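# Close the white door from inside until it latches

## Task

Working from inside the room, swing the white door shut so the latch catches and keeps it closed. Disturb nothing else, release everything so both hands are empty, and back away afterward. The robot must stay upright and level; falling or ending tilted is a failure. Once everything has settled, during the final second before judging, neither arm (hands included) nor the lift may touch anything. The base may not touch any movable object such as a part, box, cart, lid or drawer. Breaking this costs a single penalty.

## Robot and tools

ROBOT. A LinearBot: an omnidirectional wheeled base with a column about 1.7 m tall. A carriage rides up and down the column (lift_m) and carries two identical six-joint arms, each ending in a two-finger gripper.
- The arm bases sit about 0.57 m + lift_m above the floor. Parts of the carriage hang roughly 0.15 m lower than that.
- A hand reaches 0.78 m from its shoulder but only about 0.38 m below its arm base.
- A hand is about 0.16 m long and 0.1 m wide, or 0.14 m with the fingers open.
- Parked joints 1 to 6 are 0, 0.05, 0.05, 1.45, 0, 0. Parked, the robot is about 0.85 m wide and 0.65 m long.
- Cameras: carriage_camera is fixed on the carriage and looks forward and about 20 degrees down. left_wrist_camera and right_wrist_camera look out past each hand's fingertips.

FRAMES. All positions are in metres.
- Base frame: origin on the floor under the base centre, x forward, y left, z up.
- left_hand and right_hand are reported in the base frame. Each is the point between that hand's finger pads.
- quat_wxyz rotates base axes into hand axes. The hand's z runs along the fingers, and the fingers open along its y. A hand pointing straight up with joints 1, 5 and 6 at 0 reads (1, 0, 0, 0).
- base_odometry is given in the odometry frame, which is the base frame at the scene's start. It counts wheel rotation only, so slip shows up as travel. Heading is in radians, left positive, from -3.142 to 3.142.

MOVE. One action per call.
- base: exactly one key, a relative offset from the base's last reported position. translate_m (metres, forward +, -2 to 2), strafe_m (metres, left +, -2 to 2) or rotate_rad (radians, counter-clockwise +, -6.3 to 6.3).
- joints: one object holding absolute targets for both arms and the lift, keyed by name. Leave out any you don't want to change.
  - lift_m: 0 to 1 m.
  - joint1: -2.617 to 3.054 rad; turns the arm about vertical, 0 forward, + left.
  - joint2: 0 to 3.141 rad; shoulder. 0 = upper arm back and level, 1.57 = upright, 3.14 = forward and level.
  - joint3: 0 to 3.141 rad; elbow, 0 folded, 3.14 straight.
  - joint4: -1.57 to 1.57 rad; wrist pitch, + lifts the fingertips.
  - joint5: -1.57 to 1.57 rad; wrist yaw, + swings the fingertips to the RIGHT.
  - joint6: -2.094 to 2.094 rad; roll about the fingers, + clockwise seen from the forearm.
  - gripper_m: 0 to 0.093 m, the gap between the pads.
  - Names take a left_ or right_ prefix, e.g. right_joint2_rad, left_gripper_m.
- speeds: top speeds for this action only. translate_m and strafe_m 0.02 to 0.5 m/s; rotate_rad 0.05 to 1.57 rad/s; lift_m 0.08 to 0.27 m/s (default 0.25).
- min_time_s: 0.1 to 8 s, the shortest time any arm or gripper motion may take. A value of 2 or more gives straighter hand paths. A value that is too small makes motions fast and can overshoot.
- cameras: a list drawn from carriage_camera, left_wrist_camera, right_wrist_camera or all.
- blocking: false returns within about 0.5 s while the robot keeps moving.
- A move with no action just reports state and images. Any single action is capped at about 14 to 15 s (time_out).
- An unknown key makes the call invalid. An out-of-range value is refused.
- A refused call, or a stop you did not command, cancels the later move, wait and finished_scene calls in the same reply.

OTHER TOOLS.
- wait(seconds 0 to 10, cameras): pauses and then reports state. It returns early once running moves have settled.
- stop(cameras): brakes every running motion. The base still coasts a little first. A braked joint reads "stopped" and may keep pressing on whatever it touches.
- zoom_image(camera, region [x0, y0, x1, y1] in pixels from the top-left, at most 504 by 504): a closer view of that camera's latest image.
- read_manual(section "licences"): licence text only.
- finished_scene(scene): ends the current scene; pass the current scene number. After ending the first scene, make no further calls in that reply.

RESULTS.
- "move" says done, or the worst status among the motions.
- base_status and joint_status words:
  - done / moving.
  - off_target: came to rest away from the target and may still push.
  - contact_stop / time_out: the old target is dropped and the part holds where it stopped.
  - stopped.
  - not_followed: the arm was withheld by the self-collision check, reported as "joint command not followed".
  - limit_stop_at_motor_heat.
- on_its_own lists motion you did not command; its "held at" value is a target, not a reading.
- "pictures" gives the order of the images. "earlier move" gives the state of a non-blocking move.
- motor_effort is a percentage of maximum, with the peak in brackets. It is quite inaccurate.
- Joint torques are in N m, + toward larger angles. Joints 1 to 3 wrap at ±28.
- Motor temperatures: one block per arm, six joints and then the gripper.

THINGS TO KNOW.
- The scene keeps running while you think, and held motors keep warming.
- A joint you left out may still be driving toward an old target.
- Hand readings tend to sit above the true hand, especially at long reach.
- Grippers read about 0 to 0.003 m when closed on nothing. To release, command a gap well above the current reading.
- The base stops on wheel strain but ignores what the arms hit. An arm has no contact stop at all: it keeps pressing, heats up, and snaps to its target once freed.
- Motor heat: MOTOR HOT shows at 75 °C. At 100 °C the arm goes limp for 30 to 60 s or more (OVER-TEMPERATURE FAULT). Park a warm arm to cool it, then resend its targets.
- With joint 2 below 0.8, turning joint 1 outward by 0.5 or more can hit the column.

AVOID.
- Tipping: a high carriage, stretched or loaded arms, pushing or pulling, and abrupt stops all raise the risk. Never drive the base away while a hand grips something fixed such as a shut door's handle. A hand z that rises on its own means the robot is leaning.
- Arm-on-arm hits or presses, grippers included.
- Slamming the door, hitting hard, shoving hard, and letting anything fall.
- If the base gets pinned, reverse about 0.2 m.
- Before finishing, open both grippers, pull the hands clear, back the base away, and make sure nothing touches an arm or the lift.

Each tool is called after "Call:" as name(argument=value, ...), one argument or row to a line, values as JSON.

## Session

Call:
move(
)

Scene clock: 0.00 s.
Joint torques (N m): no reading
Motor temperatures (°C): left_arm=[30 33 36 29 27 30 27] | right_arm=[31 33 33 31 29 29 31]
base_odometry: x=+0.000 y=+0.000 heading=+0.000
base_status: not commanded
joint_positions: lift_m=+0.300 left_joint1_rad=-0.004 left_joint2_rad=+0.043 left_joint3_rad=+0.038 left_joint4_rad=+1.478 left_joint5_rad=-0.003 left_joint6_rad=-0.042 left_gripper_m=+0.09396 right_joint1_rad=-0.020 right_joint2_rad=+0.054 right_joint3_rad=+0.039 right_joint4_rad=+1.497 right_joint5_rad=+0.020 right_joint6_rad=+0.048 right_gripper_m=+0.09396
joint_status: not commanded
motor_effort: lift_m=+18 drive_wheels=+0
left_hand: x=+0.2411 y=+0.2976 z=+1.3111 quat_wxyz=(+0.999, -0.002, +0.049, -0.023) (m; base frame)
right_hand: x=+0.2395 y=-0.3011 z=+1.3116 quat_wxyz=(+0.999, +0.011, +0.044, +0.013) (m; base frame)
pictures: carriage_camera, left_wrist_camera, right_wrist_camera
Images, in order (width x height): carriage_camera 672x504, left_wrist_camera 672x504, right_wrist_camera 672x504.

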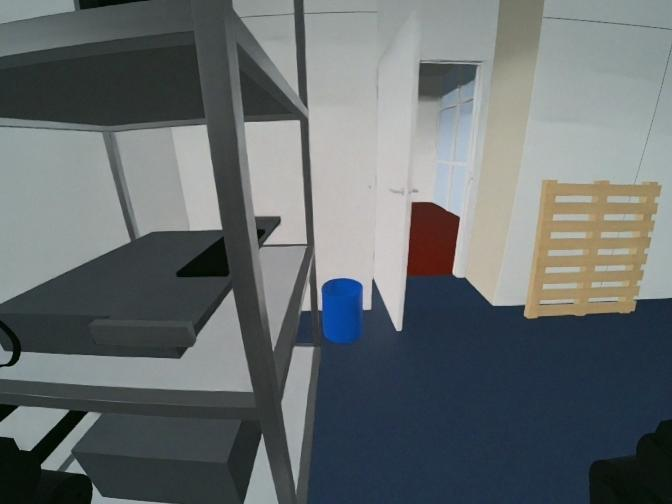

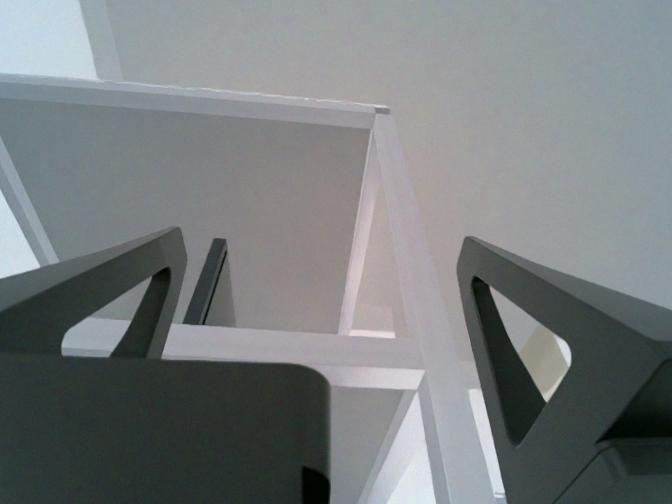

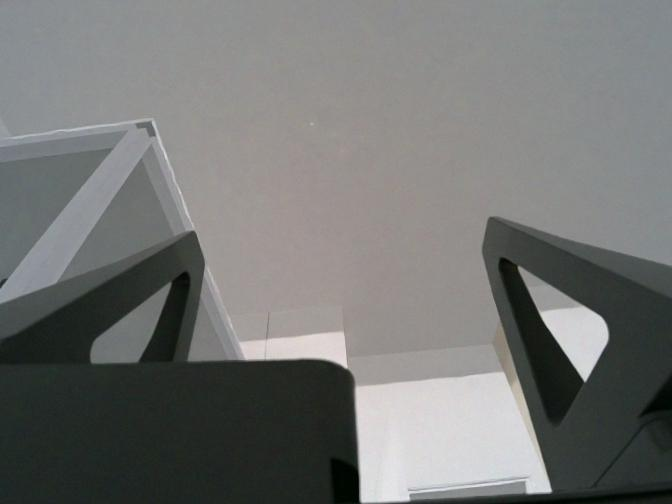

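Call:
move(
  base={"strafe_m": -0.63},
  joints={"left_gripper_m": 0.0, "right_gripper_m": 0.0},
  speeds={"strafe_m": 0.4},
)

Call:
move(
  base={"translate_m": 1.25},
  joints={"lift_m": 0.33, "left_joint1_rad": 0, "left_joint2_rad": 2.0, "left_joint3_rad": 1.5, "left_joint4_rad": 0.5, "left_joint5_rad": 0, "left_joint6_rad": 0},
  speeds={"translate_m": 0.35},
  min_time_s=2,
  cameras=["carriage_camera", "left_wrist_camera"],
)

Scene clock: 28.40 s.
Joint torques (N m): left_arm=[-0.13 4.14 5.57 -0.17 0.11 0.07] | right_arm=[-0.14 3.92 5.79 -0.3 -0.09 -0.05]
move: done
base_odometry: x=-0.001 y=-0.630 heading=-0.001
base_status: done
joint_positions: lift_m=+0.300 left_joint1_rad=-0.003 left_joint2_rad=+0.043 left_joint3_rad=+0.038 left_joint4_rad=+1.478 left_joint5_rad=-0.003 left_joint6_rad=-0.042 left_gripper_m=+0.00066 right_joint1_rad=-0.019 right_joint2_rad=+0.054 right_joint3_rad=+0.039 right_joint4_rad=+1.497 right_joint5_rad=+0.020 right_joint6_rad=+0.048 right_gripper_m=+0.00010
joint_status: all done
motor_effort: lift_m=+18(18) drive_wheels=-2(20)
left_hand: x=+0.2411 y=+0.2976 z=+1.3111 quat_wxyz=(+0.999, -0.002, +0.049, -0.022) (m; base frame)
right_hand: x=+0.2395 y=-0.3011 z=+1.3116 quat_wxyz=(+0.999, +0.011, +0.044, +0.014) (m; base frame)
pictures: none

Scene clock: 33.73 s.
Joint torques (N m): left_arm=[0.16 -11.62 9.7 1.87 0.13 0.22] | right_arm=[-0.14 3.96 5.79 -0.3 -0.09 -0.06]
move: done
base_odometry: x=+1.249 y=-0.632 heading=-0.001
base_status: done
joint_positions: lift_m=+0.330 left_joint1_rad=-0.003 left_joint2_rad=+1.993 left_joint3_rad=+1.472 left_joint4_rad=+0.507 left_joint5_rad=-0.003 left_joint6_rad=-0.011 left_gripper_m=+0.00066 right_joint1_rad=-0.019 right_joint2_rad=+0.054 right_joint3_rad=+0.039 right_joint4_rad=+1.498 right_joint5_rad=+0.020 right_joint6_rad=+0.048 right_gripper_m=+0.00010
joint_status: all done
motor_effort: lift_m=+18(22) drive_wheels=+3(14)
left_hand: x=+0.8336 y=+0.2956 z=+1.1915 quat_wxyz=(+0.702, -0.004, +0.712, -0.004) (m; base frame)
right_hand: x=+0.2394 y=-0.3011 z=+1.3417 quat_wxyz=(+0.999, +0.011, +0.044, +0.014) (m; base frame)
pictures: carriage_camera, left_wrist_camera
Images, in order (width x height): carriage_camera 672x504, left_wrist_camera 672x504.

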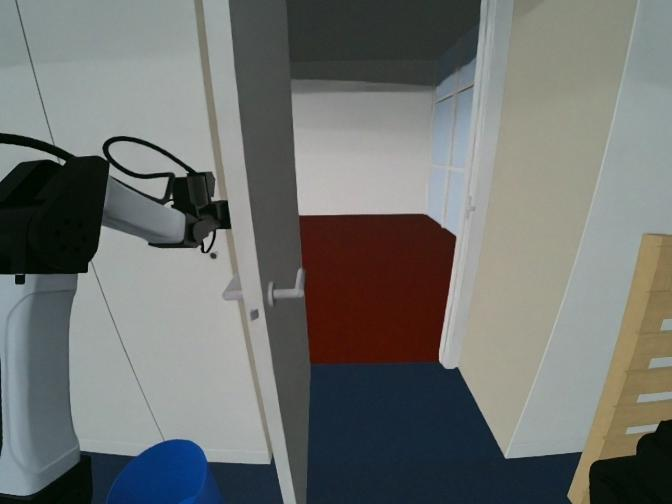

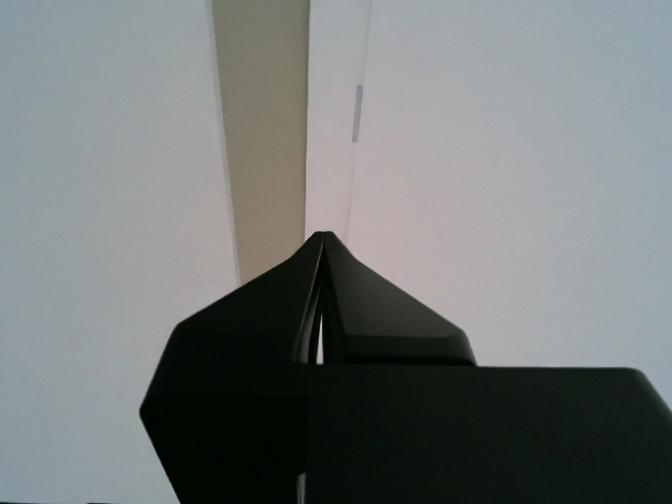

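Call:
move(
  base={"strafe_m": -0.45},
  speeds={"strafe_m": 0.2},
)

Call:
move(
  base={"translate_m": 0.35},
  joints={"left_joint1_rad": -0.5},
  speeds={"translate_m": 0.18},
  min_time_s=2,
  cameras=["carriage_camera"],
)

Call:
move(
  base={"strafe_m": 0.26},
  joints={"left_joint1_rad": 0, "left_joint2_rad": 0.05, "left_joint3_rad": 0.05, "left_joint4_rad": 1.45},
  speeds={"strafe_m": 0.25},
  min_time_s=1.5,
  cameras=["carriage_camera"],
)

Scene clock: 49.20 s.
Joint torques (N m): left_arm=[-0.18 -11.45 9.58 1.91 0.29 0.05] | right_arm=[-0.28 4.03 5.72 -0.29 -0.1 -0.05]
Motor temperatures (°C): left_arm=[30 37 40 34 27 30 28] | right_arm=[31 34 35 30 29 29 31]
move: done
base_odometry: x=+1.249 y=-1.082 heading=-0.001
base_status: done
joint_positions: lift_m=+0.330 left_joint1_rad=+0.001 left_joint2_rad=+1.993 left_joint3_rad=+1.472 left_joint4_rad=+0.507 left_joint5_rad=-0.013 left_joint6_rad=+0.001 left_gripper_m=+0.00065 right_joint1_rad=-0.019 right_joint2_rad=+0.054 right_joint3_rad=+0.039 right_joint4_rad=+1.498 right_joint5_rad=+0.020 right_joint6_rad=+0.048 right_gripper_m=+0.00010
joint_status: not commanded
motor_effort: lift_m=+18(18) drive_wheels=+2(13)
left_hand: x=+0.8336 y=+0.2999 z=+1.1914 quat_wxyz=(+0.702, -0.004, +0.712, +0.005) (m; base frame)
right_hand: x=+0.2394 y=-0.3011 z=+1.3417 quat_wxyz=(+0.999, +0.011, +0.044, +0.014) (m; base frame)
pictures: none

Scene clock: 52.27 s.
Joint torques (N m): left_arm=[-0.42 -11.54 9.61 1.91 0.24 0.05] | right_arm=[-0.12 3.95 5.83 -0.36 -0.08 -0.04]
move: done
base_odometry: x=+1.599 y=-1.082 heading=-0.001
base_status: done
joint_positions: lift_m=+0.330 left_joint1_rad=-0.497 left_joint2_rad=+1.993 left_joint3_rad=+1.472 left_joint4_rad=+0.505 left_joint5_rad=-0.013 left_joint6_rad=+0.001 left_gripper_m=+0.00065 right_joint1_rad=-0.019 right_joint2_rad=+0.054 right_joint3_rad=+0.039 right_joint4_rad=+1.498 right_joint5_rad=+0.020 right_joint6_rad=+0.048 right_gripper_m=+0.00010
joint_status: all done
motor_effort: lift_m=+18(18) drive_wheels=-2(11)
left_hand: x=+0.7599 y=+0.0042 z=+1.1908 quat_wxyz=(+0.681, +0.171, +0.692, -0.168) (m; base frame)
right_hand: x=+0.2394 y=-0.3011 z=+1.3417 quat_wxyz=(+0.999, +0.011, +0.044, +0.014) (m; base frame)
pictures: carriage_camera
Images, in order (width x height): carriage_camera 672x504.

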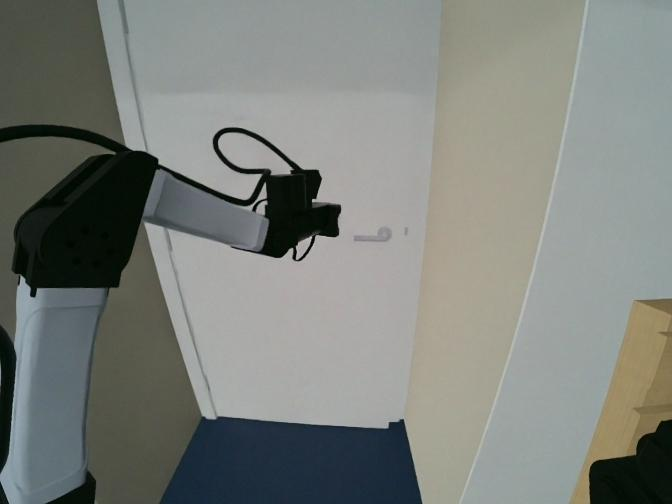

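Scene clock: 54.60 s.
Joint torques (N m): left_arm=[0.51 3.12 4.6 0.11 0.15 0.06] | right_arm=[-0.06 3.99 5.82 -0.3 -0.08 -0.05]
move: done
base_odometry: x=+1.600 y=-0.822 heading=-0.002
base_status: done
joint_positions: lift_m=+0.330 left_joint1_rad=-0.008 left_joint2_rad=+0.057 left_joint3_rad=+0.058 left_joint4_rad=+1.434 left_joint5_rad=-0.008 left_joint6_rad=+0.001 left_gripper_m=+0.00065 right_joint1_rad=-0.020 right_joint2_rad=+0.054 right_joint3_rad=+0.039 right_joint4_rad=+1.498 right_joint5_rad=+0.020 right_joint6_rad=+0.048 right_gripper_m=+0.00010
joint_status: all done
motor_effort: lift_m=+18(18) drive_wheels=+0(13)
left_hand: x=+0.2500 y=+0.2983 z=+1.3452 quat_wxyz=(+0.998, -0.004, +0.068, -0.003) (m; base frame)
right_hand: x=+0.2394 y=-0.3011 z=+1.3416 quat_wxyz=(+0.999, +0.011, +0.044, +0.013) (m; base frame)
pictures: carriage_camera
Images, in order (width x height): carriage_camera 672x504.

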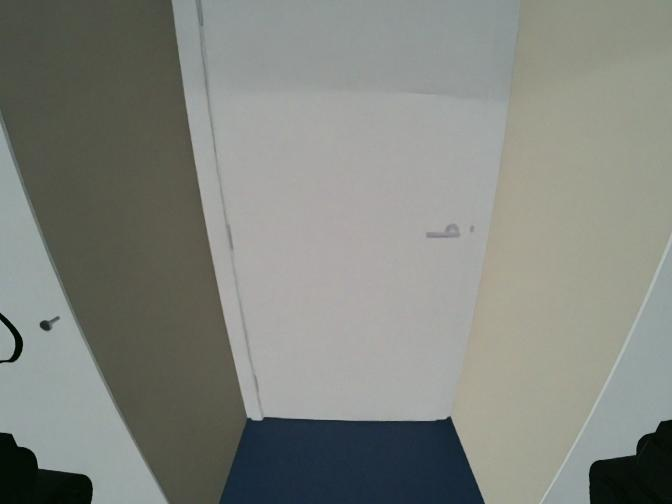

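Call:
move(
  joints={"right_joint1_rad": 0, "right_joint2_rad": 2.4, "right_joint3_rad": 2.2, "right_joint4_rad": 0.2, "right_joint5_rad": 0, "right_joint6_rad": 0},
  min_time_s=1.8,
)

Call:
move(
  base={"translate_m": 0.28},
  speeds={"translate_m": 0.12},
  cameras=["carriage_camera"],
)

Call:
zoom_image(
  camera="carriage_camera",
  region=[400, 0, 650, 504],
)

Scene clock: 62.80 s.
Joint torques (N m): left_arm=[0.49 3.17 4.55 0.04 0.19 0.06] | right_arm=[0.72 -14.08 10.55 2.24 -0.21 -0.13]
move: done
base_odometry: x=+1.600 y=-0.822 heading=-0.001
base_status: not commanded
joint_positions: lift_m=+0.330 left_joint1_rad=-0.008 left_joint2_rad=+0.057 left_joint3_rad=+0.058 left_joint4_rad=+1.437 left_joint5_rad=-0.008 left_joint6_rad=+0.001 left_gripper_m=+0.00065 right_joint1_rad=-0.009 right_joint2_rad=+2.393 right_joint3_rad=+2.173 right_joint4_rad=+0.208 right_joint5_rad=+0.013 right_joint6_rad=+0.008 right_gripper_m=+0.00010
joint_status: all done
motor_effort: lift_m=+18(18) drive_wheels=+2(5)
left_hand: x=+0.2493 y=+0.2983 z=+1.3453 quat_wxyz=(+0.998, -0.004, +0.066, -0.003) (m; base frame)
right_hand: x=+0.9287 y=-0.3056 z=+1.2056 quat_wxyz=(+0.703, +0.011, +0.711, -0.005) (m; base frame)
pictures: none

Scene clock: 66.07 s.
Joint torques (N m): left_arm=[0.51 3.55 4.96 -0.13 0.21 0.05] | right_arm=[-0.13 2.45 7.47 7.74 -0.23 -0.24]
Motor temperatures (°C): left_arm=[30 37 40 32 28 30 28] | right_arm=[30 35 36 38 29 29 31]
move: done
base_odometry: x=+1.879 y=-0.823 heading=-0.002
base_status: done
joint_positions: lift_m=+0.330 left_joint1_rad=-0.008 left_joint2_rad=+0.053 left_joint3_rad=+0.054 left_joint4_rad=+1.453 left_joint5_rad=-0.007 left_joint6_rad=+0.001 left_gripper_m=+0.00065 right_joint1_rad=+0.000 right_joint2_rad=+2.223 right_joint3_rad=+2.199 right_joint4_rad=-0.769 right_joint5_rad=+0.018 right_joint6_rad=+0.018 right_gripper_m=+0.00009
joint_status: not commanded
motor_effort: lift_m=+18(19) drive_wheels=+16(25)
left_hand: x=+0.2457 y=+0.2982 z=+1.3446 quat_wxyz=(+0.998, -0.003, +0.059, -0.003) (m; base frame)
right_hand: x=+0.8157 y=-0.3002 z=+1.1116 quat_wxyz=(+0.379, +0.011, +0.925, -0.005) (m; base frame)
pictures: carriage_camera
Images, in order (width x height): carriage_camera 672x504.

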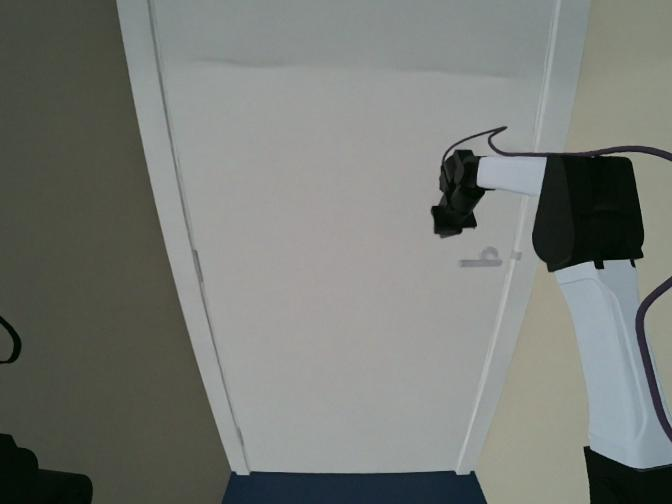

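Scaled by 1.000.

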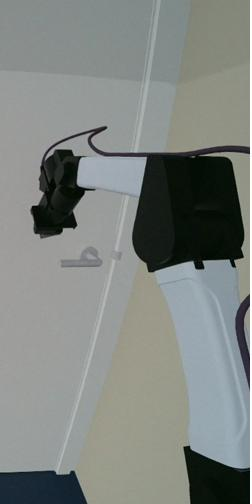

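Call:
move(
  base={"translate_m": 0.075},
  speeds={"translate_m": 0.08},
)

Call:
move(
  base={"translate_m": -0.35},
  speeds={"translate_m": 0.2},
  cameras=["carriage_camera"],
)

Call:
zoom_image(
  camera="carriage_camera",
  region=[380, 200, 580, 460],
)

Scene clock: 74.20 s.
Joint torques (N m): left_arm=[0.47 3.41 4.97 -0.11 0.2 0.01] | right_arm=[-0.58 14.84 1.01 7.71 -0.23 -0.42]
Motor temperatures (°C): left_arm=[30 36 40 31 28 30 28] | right_arm=[30 35 36 71 29 29 31]
move: done
base_odometry: x=+1.954 y=-0.823 heading=-0.003
base_status: done
joint_positions: lift_m=+0.330 left_joint1_rad=-0.008 left_joint2_rad=+0.053 left_joint3_rad=+0.054 left_joint4_rad=+1.453 left_joint5_rad=-0.007 left_joint6_rad=+0.001 left_gripper_m=+0.00065 right_joint1_rad=+0.006 right_joint2_rad=+2.104 right_joint3_rad=+2.257 right_joint4_rad=-1.364 right_joint5_rad=+0.019 right_joint6_rad=+0.033 right_gripper_m=+0.00009
joint_status: not commanded
motor_effort: lift_m=+17(18) drive_wheels=+18(27)
left_hand: x=+0.2455 y=+0.2982 z=+1.3447 quat_wxyz=(+0.998, -0.003, +0.059, -0.003) (m; base frame)
right_hand: x=+0.6897 y=-0.2978 z=+1.1159 quat_wxyz=(+0.179, +0.015, +0.984, -0.006) (m; base frame)
pictures: none

Scene clock: 77.03 s.
Joint torques (N m): left_arm=[0.57 3.59 5.03 -0.12 0.18 0.05] | right_arm=[-0.61 -16.84 9.61 2.43 -0.11 -0.15]
Motor temperatures (°C): left_arm=[30 36 40 31 28 30 28] | right_arm=[30 38 36 70 29 29 31]
move: done
base_odometry: x=+1.604 y=-0.821 heading=-0.003
base_status: done
joint_positions: lift_m=+0.330 left_joint1_rad=-0.008 left_joint2_rad=+0.053 left_joint3_rad=+0.053 left_joint4_rad=+1.452 left_joint5_rad=-0.007 left_joint6_rad=+0.001 left_gripper_m=+0.00065 right_joint1_rad=+0.006 right_joint2_rad=+2.419 right_joint3_rad=+2.183 right_joint4_rad=+0.191 right_joint5_rad=+0.003 right_joint6_rad=+0.008 right_gripper_m=+0.00009
joint_status: not commanded
motor_effort: lift_m=+18(18) drive_wheels=+1(16)
left_hand: x=+0.2460 y=+0.2982 z=+1.3445 quat_wxyz=(+0.998, -0.003, +0.059, -0.003) (m; base frame)
right_hand: x=+0.9332 y=-0.2938 z=+1.1883 quat_wxyz=(+0.691, +0.002, +0.723, +0.004) (m; base frame)
pictures: carriage_camera
Images, in order (width x height): carriage_camera 672x504.

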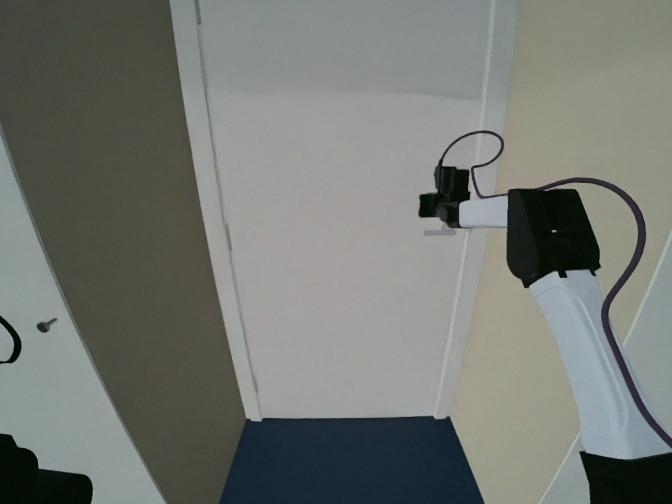

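Scaled by 1.938 from the camera's 672x504 image, which has a finer 960x720 frame.

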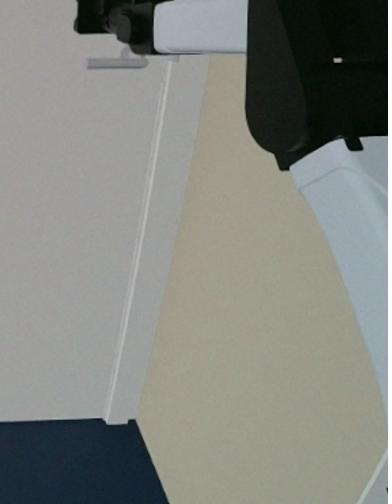

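Looks the same as in practice.

Call:
finished_scene(
  scene=2,
)

The scene is finished: the task was done.


## Next scene

The same job, from a new start.

Call:
move(
)

Scene clock: 0.00 s.
Joint torques (N m): no reading
Motor temperatures (°C): left_arm=[29 31 34 29 27 30 27] | right_arm=[30 32 32 30 29 29 31]
base_odometry: x=+0.000 y=+0.000 heading=+0.000
base_status: not commanded
joint_positions: lift_m=+0.300 left_joint1_rad=-0.008 left_joint2_rad=+0.051 left_joint3_rad=+0.041 left_joint4_rad=+1.440 left_joint5_rad=+0.011 left_joint6_rad=+0.011 left_gripper_m=+0.09396 right_joint1_rad=+0.018 right_joint2_rad=+0.067 right_joint3_rad=+0.063 right_joint4_rad=+1.446 right_joint5_rad=+0.039 right_joint6_rad=-0.006 right_gripper_m=+0.09396
joint_status: not commanded
motor_effort: lift_m=+18 drive_wheels=+1
left_hand: x=+0.2522 y=+0.2949 z=+1.3106 quat_wxyz=(+0.997, +0.006, +0.071, +0.001) (m; base frame)
right_hand: x=+0.2488 y=-0.3033 z=+1.3166 quat_wxyz=(+0.998, +0.018, +0.064, +0.005) (m; base frame)
pictures: carriage_camera, left_wrist_camera, right_wrist_camera
Images, in order (width x height): carriage_camera 672x504, left_wrist_camera 672x504, right_wrist_camera 672x504.

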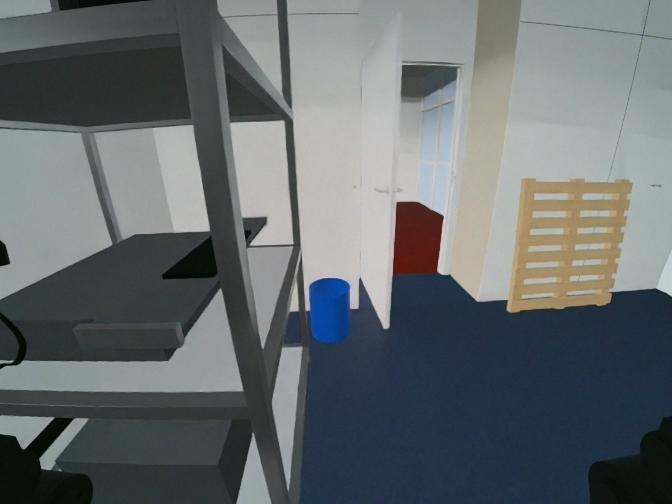

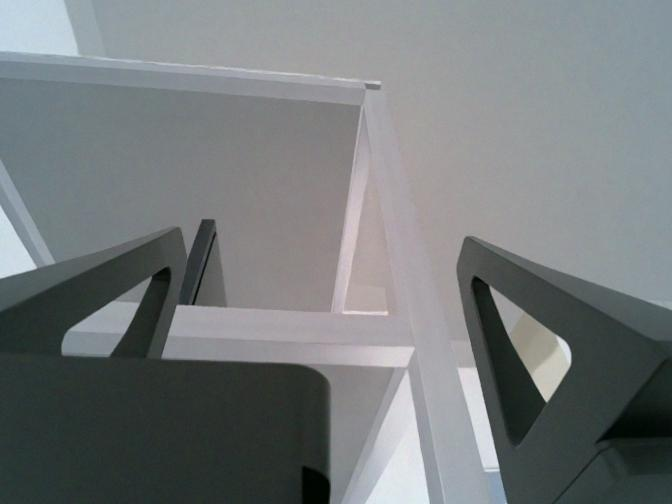

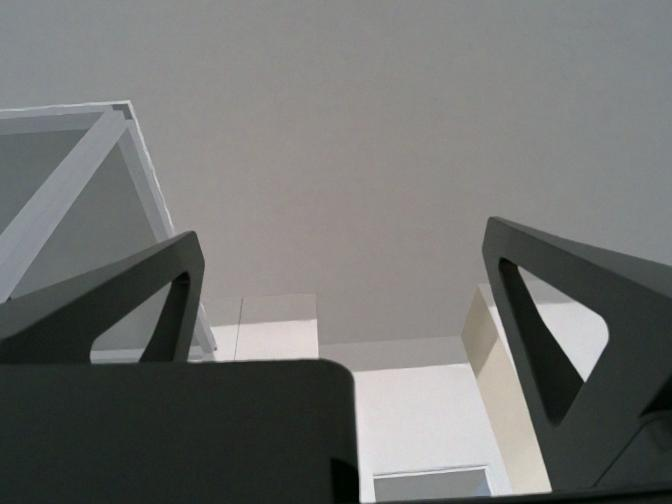

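Call:
move(
  base={"rotate_rad": 0.07},
  joints={"left_gripper_m": 0.0, "right_gripper_m": 0.0},
)

Call:
move(
  base={"strafe_m": -0.65},
  speeds={"strafe_m": 0.4},
  cameras=["carriage_camera"],
)

Scene clock: 10.20 s.
Joint torques (N m): left_arm=[-0.12 3.86 5.53 -0.11 0.08 0.06] | right_arm=[-0.23 3.9 6.09 -0.21 -0.1 -0.05]
move: done
base_odometry: x=+0.000 y=+0.000 heading=+0.070
base_status: done
joint_positions: lift_m=+0.300 left_joint1_rad=-0.008 left_joint2_rad=+0.051 left_joint3_rad=+0.041 left_joint4_rad=+1.440 left_joint5_rad=+0.011 left_joint6_rad=+0.011 left_gripper_m=+0.00066 right_joint1_rad=+0.018 right_joint2_rad=+0.067 right_joint3_rad=+0.063 right_joint4_rad=+1.446 right_joint5_rad=+0.039 right_joint6_rad=-0.006 right_gripper_m=+0.00010
joint_status: all done
motor_effort: lift_m=+18(18) drive_wheels=-2(10)
left_hand: x=+0.2522 y=+0.2949 z=+1.3106 quat_wxyz=(+0.997, +0.006, +0.071, +0.001) (m; base frame)
right_hand: x=+0.2489 y=-0.3033 z=+1.3166 quat_wxyz=(+0.998, +0.018, +0.065, +0.005) (m; base frame)
pictures: none

Scene clock: 13.73 s.
Joint torques (N m): left_arm=[-0.23 3.97 5.7 -0.09 0.07 0.07] | right_arm=[0.06 3.85 6.06 -0.21 -0.11 -0.05]
move: done
base_odometry: x=+0.045 y=-0.648 heading=+0.069
base_status: done
joint_positions: lift_m=+0.300 left_joint1_rad=-0.007 left_joint2_rad=+0.051 left_joint3_rad=+0.041 left_joint4_rad=+1.440 left_joint5_rad=+0.011 left_joint6_rad=+0.011 left_gripper_m=+0.00066 right_joint1_rad=+0.019 right_joint2_rad=+0.067 right_joint3_rad=+0.063 right_joint4_rad=+1.446 right_joint5_rad=+0.039 right_joint6_rad=-0.006 right_gripper_m=+0.00010
joint_status: not commanded
motor_effort: lift_m=+18(18) drive_wheels=-3(19)
left_hand: x=+0.2522 y=+0.2949 z=+1.3106 quat_wxyz=(+0.997, +0.006, +0.071, +0.001) (m; base frame)
right_hand: x=+0.2489 y=-0.3032 z=+1.3166 quat_wxyz=(+0.998, +0.018, +0.065, +0.005) (m; base frame)
pictures: carriage_camera
Images, in order (width x height): carriage_camera 672x504.

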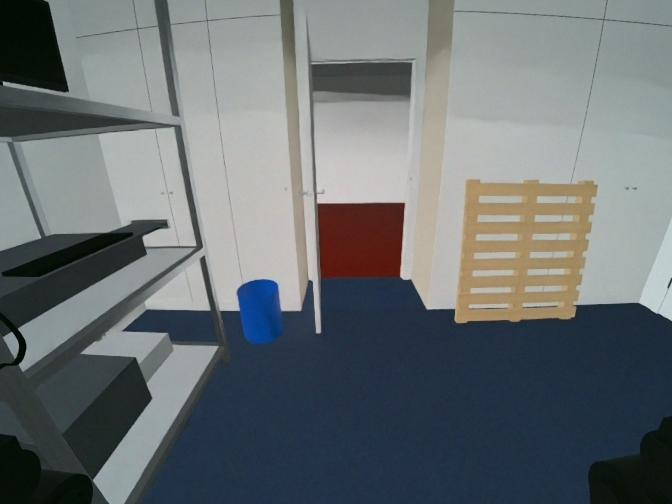

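Call:
move(
  base={"translate_m": 1.28},
  joints={"lift_m": 0.33, "left_joint1_rad": 0, "left_joint2_rad": 2.0, "left_joint3_rad": 1.5, "left_joint4_rad": 0.5, "left_joint5_rad": 0, "left_joint6_rad": 0},
  speeds={"translate_m": 0.4},
  min_time_s=2,
  cameras=["carriage_camera", "left_wrist_camera"],
)

Scene clock: 27.13 s.
Joint torques (N m): left_arm=[0.49 -11.3 9.51 1.96 -0.02 -0.07] | right_arm=[-0.17 3.81 6.12 -0.22 -0.1 -0.06]
move: done
base_odometry: x=+1.322 y=-0.561 heading=+0.069
base_status: done
joint_positions: lift_m=+0.330 left_joint1_rad=-0.007 left_joint2_rad=+1.994 left_joint3_rad=+1.471 left_joint4_rad=+0.505 left_joint5_rad=+0.011 left_joint6_rad=+0.011 left_gripper_m=+0.00066 right_joint1_rad=+0.019 right_joint2_rad=+0.067 right_joint3_rad=+0.063 right_joint4_rad=+1.446 right_joint5_rad=+0.039 right_joint6_rad=-0.006 right_gripper_m=+0.00010
joint_status: all done
motor_effort: lift_m=+18(21) drive_wheels=-2(18)
left_hand: x=+0.8337 y=+0.2906 z=+1.1898 quat_wxyz=(+0.701, +0.011, +0.714, -0.003) (m; base frame)
right_hand: x=+0.2488 y=-0.3032 z=+1.3466 quat_wxyz=(+0.998, +0.018, +0.064, +0.005) (m; base frame)
pictures: carriage_camera, left_wrist_camera
Images, in order (width x height): carriage_camera 672x504, left_wrist_camera 672x504.

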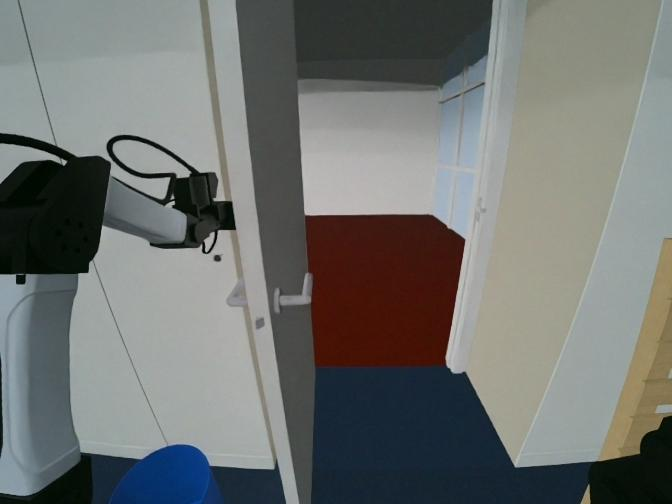

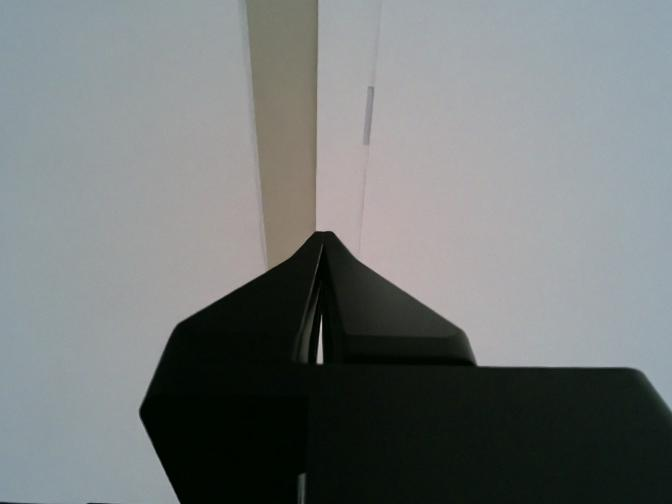

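Nearly identical to scene 2. Repeat.

Call:
move(
  base={"strafe_m": -0.45},
  speeds={"strafe_m": 0.2},
)

Call:
move(
  base={"translate_m": 0.35},
  joints={"left_joint1_rad": -0.5},
  speeds={"translate_m": 0.18},
  min_time_s=2,
  cameras=["carriage_camera"],
)

Call:
move(
  base={"strafe_m": 0.26},
  joints={"left_joint1_rad": 0, "left_joint2_rad": 0.05, "left_joint3_rad": 0.05, "left_joint4_rad": 1.45},
  speeds={"strafe_m": 0.25},
  min_time_s=1.5,
  cameras=["carriage_camera"],
)

Scene clock: 38.53 s.
Joint torques (N m): left_arm=[-0.24 -11.52 9.65 1.97 0.26 0] | right_arm=[-0.14 3.82 6.09 -0.2 -0.09 -0.04]
Motor temperatures (°C): left_arm=[29 36 38 33 27 30 28] | right_arm=[30 33 33 30 29 29 31]
move: done
base_odometry: x=+1.353 y=-1.010 heading=+0.069
base_status: done
joint_positions: lift_m=+0.330 left_joint1_rad=+0.002 left_joint2_rad=+1.994 left_joint3_rad=+1.471 left_joint4_rad=+0.504 left_joint5_rad=-0.013 left_joint6_rad=+0.005 left_gripper_m=+0.00065 right_joint1_rad=+0.019 right_joint2_rad=+0.067 right_joint3_rad=+0.063 right_joint4_rad=+1.446 right_joint5_rad=+0.039 right_joint6_rad=-0.006 right_gripper_m=+0.00010
joint_status: not commanded
motor_effort: lift_m=+18(18) drive_wheels=-2(13)
left_hand: x=+0.8337 y=+0.3007 z=+1.1895 quat_wxyz=(+0.700, -0.004, +0.714, +0.007) (m; base frame)
right_hand: x=+0.2488 y=-0.3032 z=+1.3466 quat_wxyz=(+0.998, +0.018, +0.064, +0.005) (m; base frame)
pictures: none

Scene clock: 41.60 s.
Joint torques (N m): left_arm=[-0.39 -11.4 9.39 1.97 0.24 -0.01] | right_arm=[-0.12 3.84 6.08 -0.22 -0.1 -0.05]
move: done
base_odometry: x=+1.702 y=-0.986 heading=+0.069
base_status: done
joint_positions: lift_m=+0.330 left_joint1_rad=-0.497 left_joint2_rad=+1.994 left_joint3_rad=+1.472 left_joint4_rad=+0.502 left_joint5_rad=-0.013 left_joint6_rad=+0.005 left_gripper_m=+0.00064 right_joint1_rad=+0.019 right_joint2_rad=+0.067 right_joint3_rad=+0.063 right_joint4_rad=+1.446 right_joint5_rad=+0.039 right_joint6_rad=-0.006 right_gripper_m=+0.00010
joint_status: all done
motor_effort: lift_m=+18(18) drive_wheels=-1(12)
left_hand: x=+0.7601 y=+0.0043 z=+1.1895 quat_wxyz=(+0.680, +0.173, +0.693, -0.166) (m; base frame)
right_hand: x=+0.2488 y=-0.3032 z=+1.3466 quat_wxyz=(+0.998, +0.018, +0.064, +0.005) (m; base frame)
pictures: carriage_camera
Images, in order (width x height): carriage_camera 672x504.

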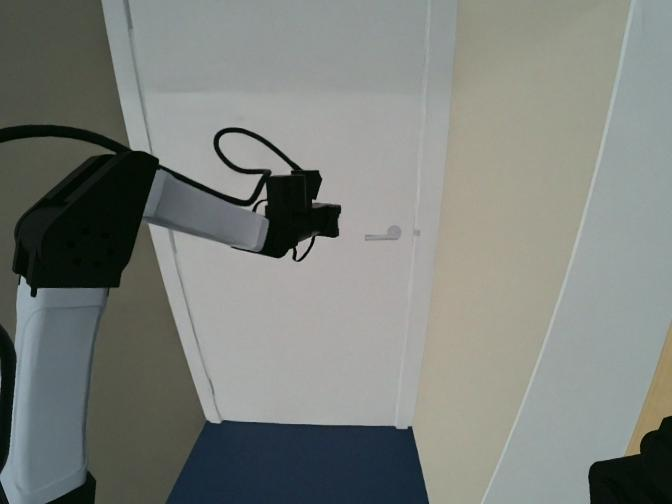

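Scene clock: 43.93 s.
Joint torques (N m): left_arm=[0.44 3.22 4.59 0.06 0.17 -0.01] | right_arm=[-0.18 3.81 6.11 -0.21 -0.11 -0.05]
move: done
base_odometry: x=+1.684 y=-0.727 heading=+0.068
base_status: done
joint_positions: lift_m=+0.330 left_joint1_rad=-0.007 left_joint2_rad=+0.056 left_joint3_rad=+0.057 left_joint4_rad=+1.434 left_joint5_rad=-0.009 left_joint6_rad=+0.005 left_gripper_m=+0.00064 right_joint1_rad=+0.018 right_joint2_rad=+0.067 right_joint3_rad=+0.063 right_joint4_rad=+1.446 right_joint5_rad=+0.039 right_joint6_rad=-0.006 right_gripper_m=+0.00010
joint_status: all done
motor_effort: lift_m=+18(18) drive_wheels=+0(13)
left_hand: x=+0.2500 y=+0.2985 z=+1.3450 quat_wxyz=(+0.998, -0.004, +0.068, -0.001) (m; base frame)
right_hand: x=+0.2488 y=-0.3033 z=+1.3466 quat_wxyz=(+0.998, +0.018, +0.064, +0.005) (m; base frame)
pictures: carriage_camera
Images, in order (width x height): carriage_camera 672x504.

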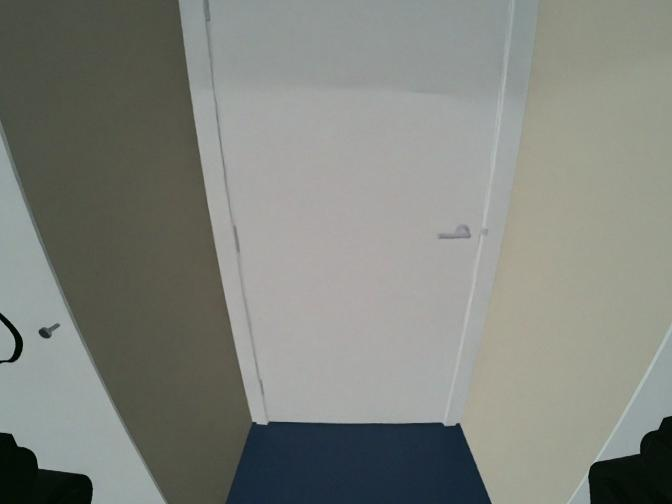

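Call:
move(
  joints={"right_joint1_rad": 0, "right_joint2_rad": 2.4, "right_joint3_rad": 2.2, "right_joint4_rad": 0.2, "right_joint5_rad": 0, "right_joint6_rad": 0},
  min_time_s=1.8,
)

Call:
move(
  base={"translate_m": 0.35},
  speeds={"translate_m": 0.12},
)

Call:
move(
  base={"translate_m": -0.35},
  speeds={"translate_m": 0.2},
  cameras=["carriage_camera"],
)

Call:
zoom_image(
  camera="carriage_camera",
  region=[380, 200, 580, 460],
)

Scene clock: 53.67 s.
Joint torques (N m): left_arm=[0.36 3.06 4.56 0.05 0.2 -0.01] | right_arm=[-0.84 -13.82 10.91 2.13 -0.18 0.04]
move: done
base_odometry: x=+1.684 y=-0.727 heading=+0.068
base_status: not commanded
joint_positions: lift_m=+0.330 left_joint1_rad=-0.007 left_joint2_rad=+0.056 left_joint3_rad=+0.057 left_joint4_rad=+1.437 left_joint5_rad=-0.009 left_joint6_rad=+0.005 left_gripper_m=+0.00064 right_joint1_rad=+0.007 right_joint2_rad=+2.393 right_joint3_rad=+2.171 right_joint4_rad=+0.208 right_joint5_rad=+0.014 right_joint6_rad=-0.006 right_gripper_m=+0.00010
joint_status: all done
motor_effort: lift_m=+18(18) drive_wheels=+2(4)
left_hand: x=+0.2494 y=+0.2985 z=+1.3451 quat_wxyz=(+0.998, -0.004, +0.067, -0.001) (m; base frame)
right_hand: x=+0.9287 y=-0.2942 z=+1.2052 quat_wxyz=(+0.702, +0.000, +0.712, -0.005) (m; base frame)
pictures: none

Scene clock: 57.37 s.
Joint torques (N m): left_arm=[0.4 3.37 4.77 -0.09 0.17 0] | right_arm=[-1.68 16.7 -1.03 7.7 -0.03 -0.1]
Motor temperatures (°C): left_arm=[29 35 38 31 28 30 28] | right_arm=[30 35 34 40 29 29 31]
move: done
base_odometry: x=+2.033 y=-0.703 heading=+0.067
base_status: done
joint_positions: lift_m=+0.330 left_joint1_rad=-0.007 left_joint2_rad=+0.053 left_joint3_rad=+0.054 left_joint4_rad=+1.451 left_joint5_rad=-0.008 left_joint6_rad=+0.005 left_gripper_m=+0.00064 right_joint1_rad=+0.017 right_joint2_rad=+2.043 right_joint3_rad=+2.276 right_joint4_rad=-1.508 right_joint5_rad=-0.004 right_joint6_rad=+0.005 right_gripper_m=+0.00010
joint_status: not commanded
motor_effort: lift_m=+17(19) drive_wheels=+20(31)
left_hand: x=+0.2460 y=+0.2983 z=+1.3447 quat_wxyz=(+0.998, -0.004, +0.060, -0.001) (m; base frame)
right_hand: x=+0.6520 y=-0.2890 z=+1.1371 quat_wxyz=(+0.147, -0.006, +0.989, +0.004) (m; base frame)
pictures: none

Scene clock: 60.20 s.
Joint torques (N m): left_arm=[0.5 3.32 4.89 -0.08 0.19 -0.01] | right_arm=[-0.42 -16.47 9.83 2.35 0.05 -0.15]
move: done
base_odometry: x=+1.684 y=-0.726 heading=+0.068
base_status: done
joint_positions: lift_m=+0.330 left_joint1_rad=-0.007 left_joint2_rad=+0.053 left_joint3_rad=+0.053 left_joint4_rad=+1.451 left_joint5_rad=-0.008 left_joint6_rad=+0.005 left_gripper_m=+0.00064 right_joint1_rad=+0.005 right_joint2_rad=+2.421 right_joint3_rad=+2.183 right_joint4_rad=+0.191 right_joint5_rad=-0.013 right_joint6_rad=+0.009 right_gripper_m=+0.00010
joint_status: not commanded
motor_effort: lift_m=+18(18) drive_wheels=+0(15)
left_hand: x=+0.2462 y=+0.2983 z=+1.3444 quat_wxyz=(+0.998, -0.004, +0.060, -0.001) (m; base frame)
right_hand: x=+0.9334 y=-0.2915 z=+1.1876 quat_wxyz=(+0.691, -0.003, +0.723, +0.009) (m; base frame)
pictures: carriage_camera
Images, in order (width x height): carriage_camera 672x504.

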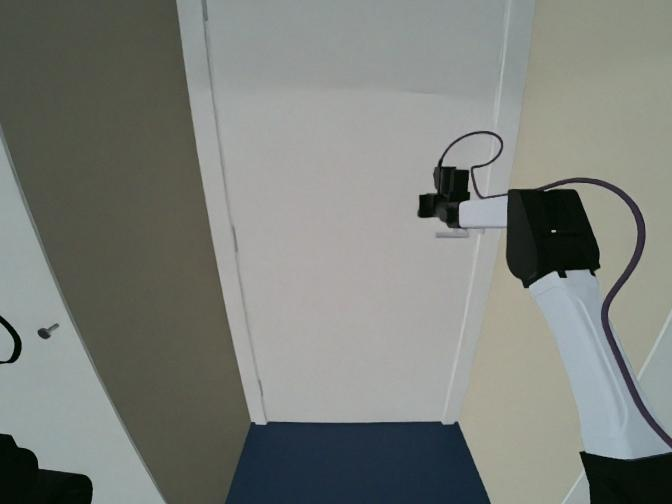

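Scaled by 1.938 from the camera's 672x504 image, which has a finer 960x720 frame.

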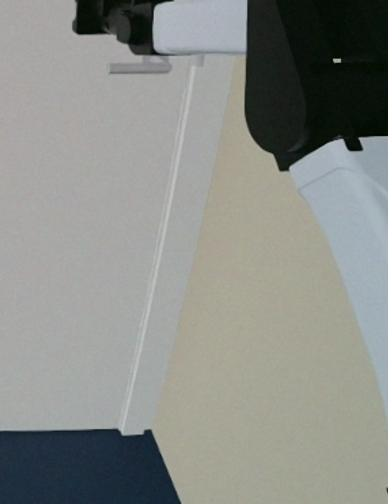

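Call:
finished_scene(
  scene=3,
)

The scene is finished: the task was done.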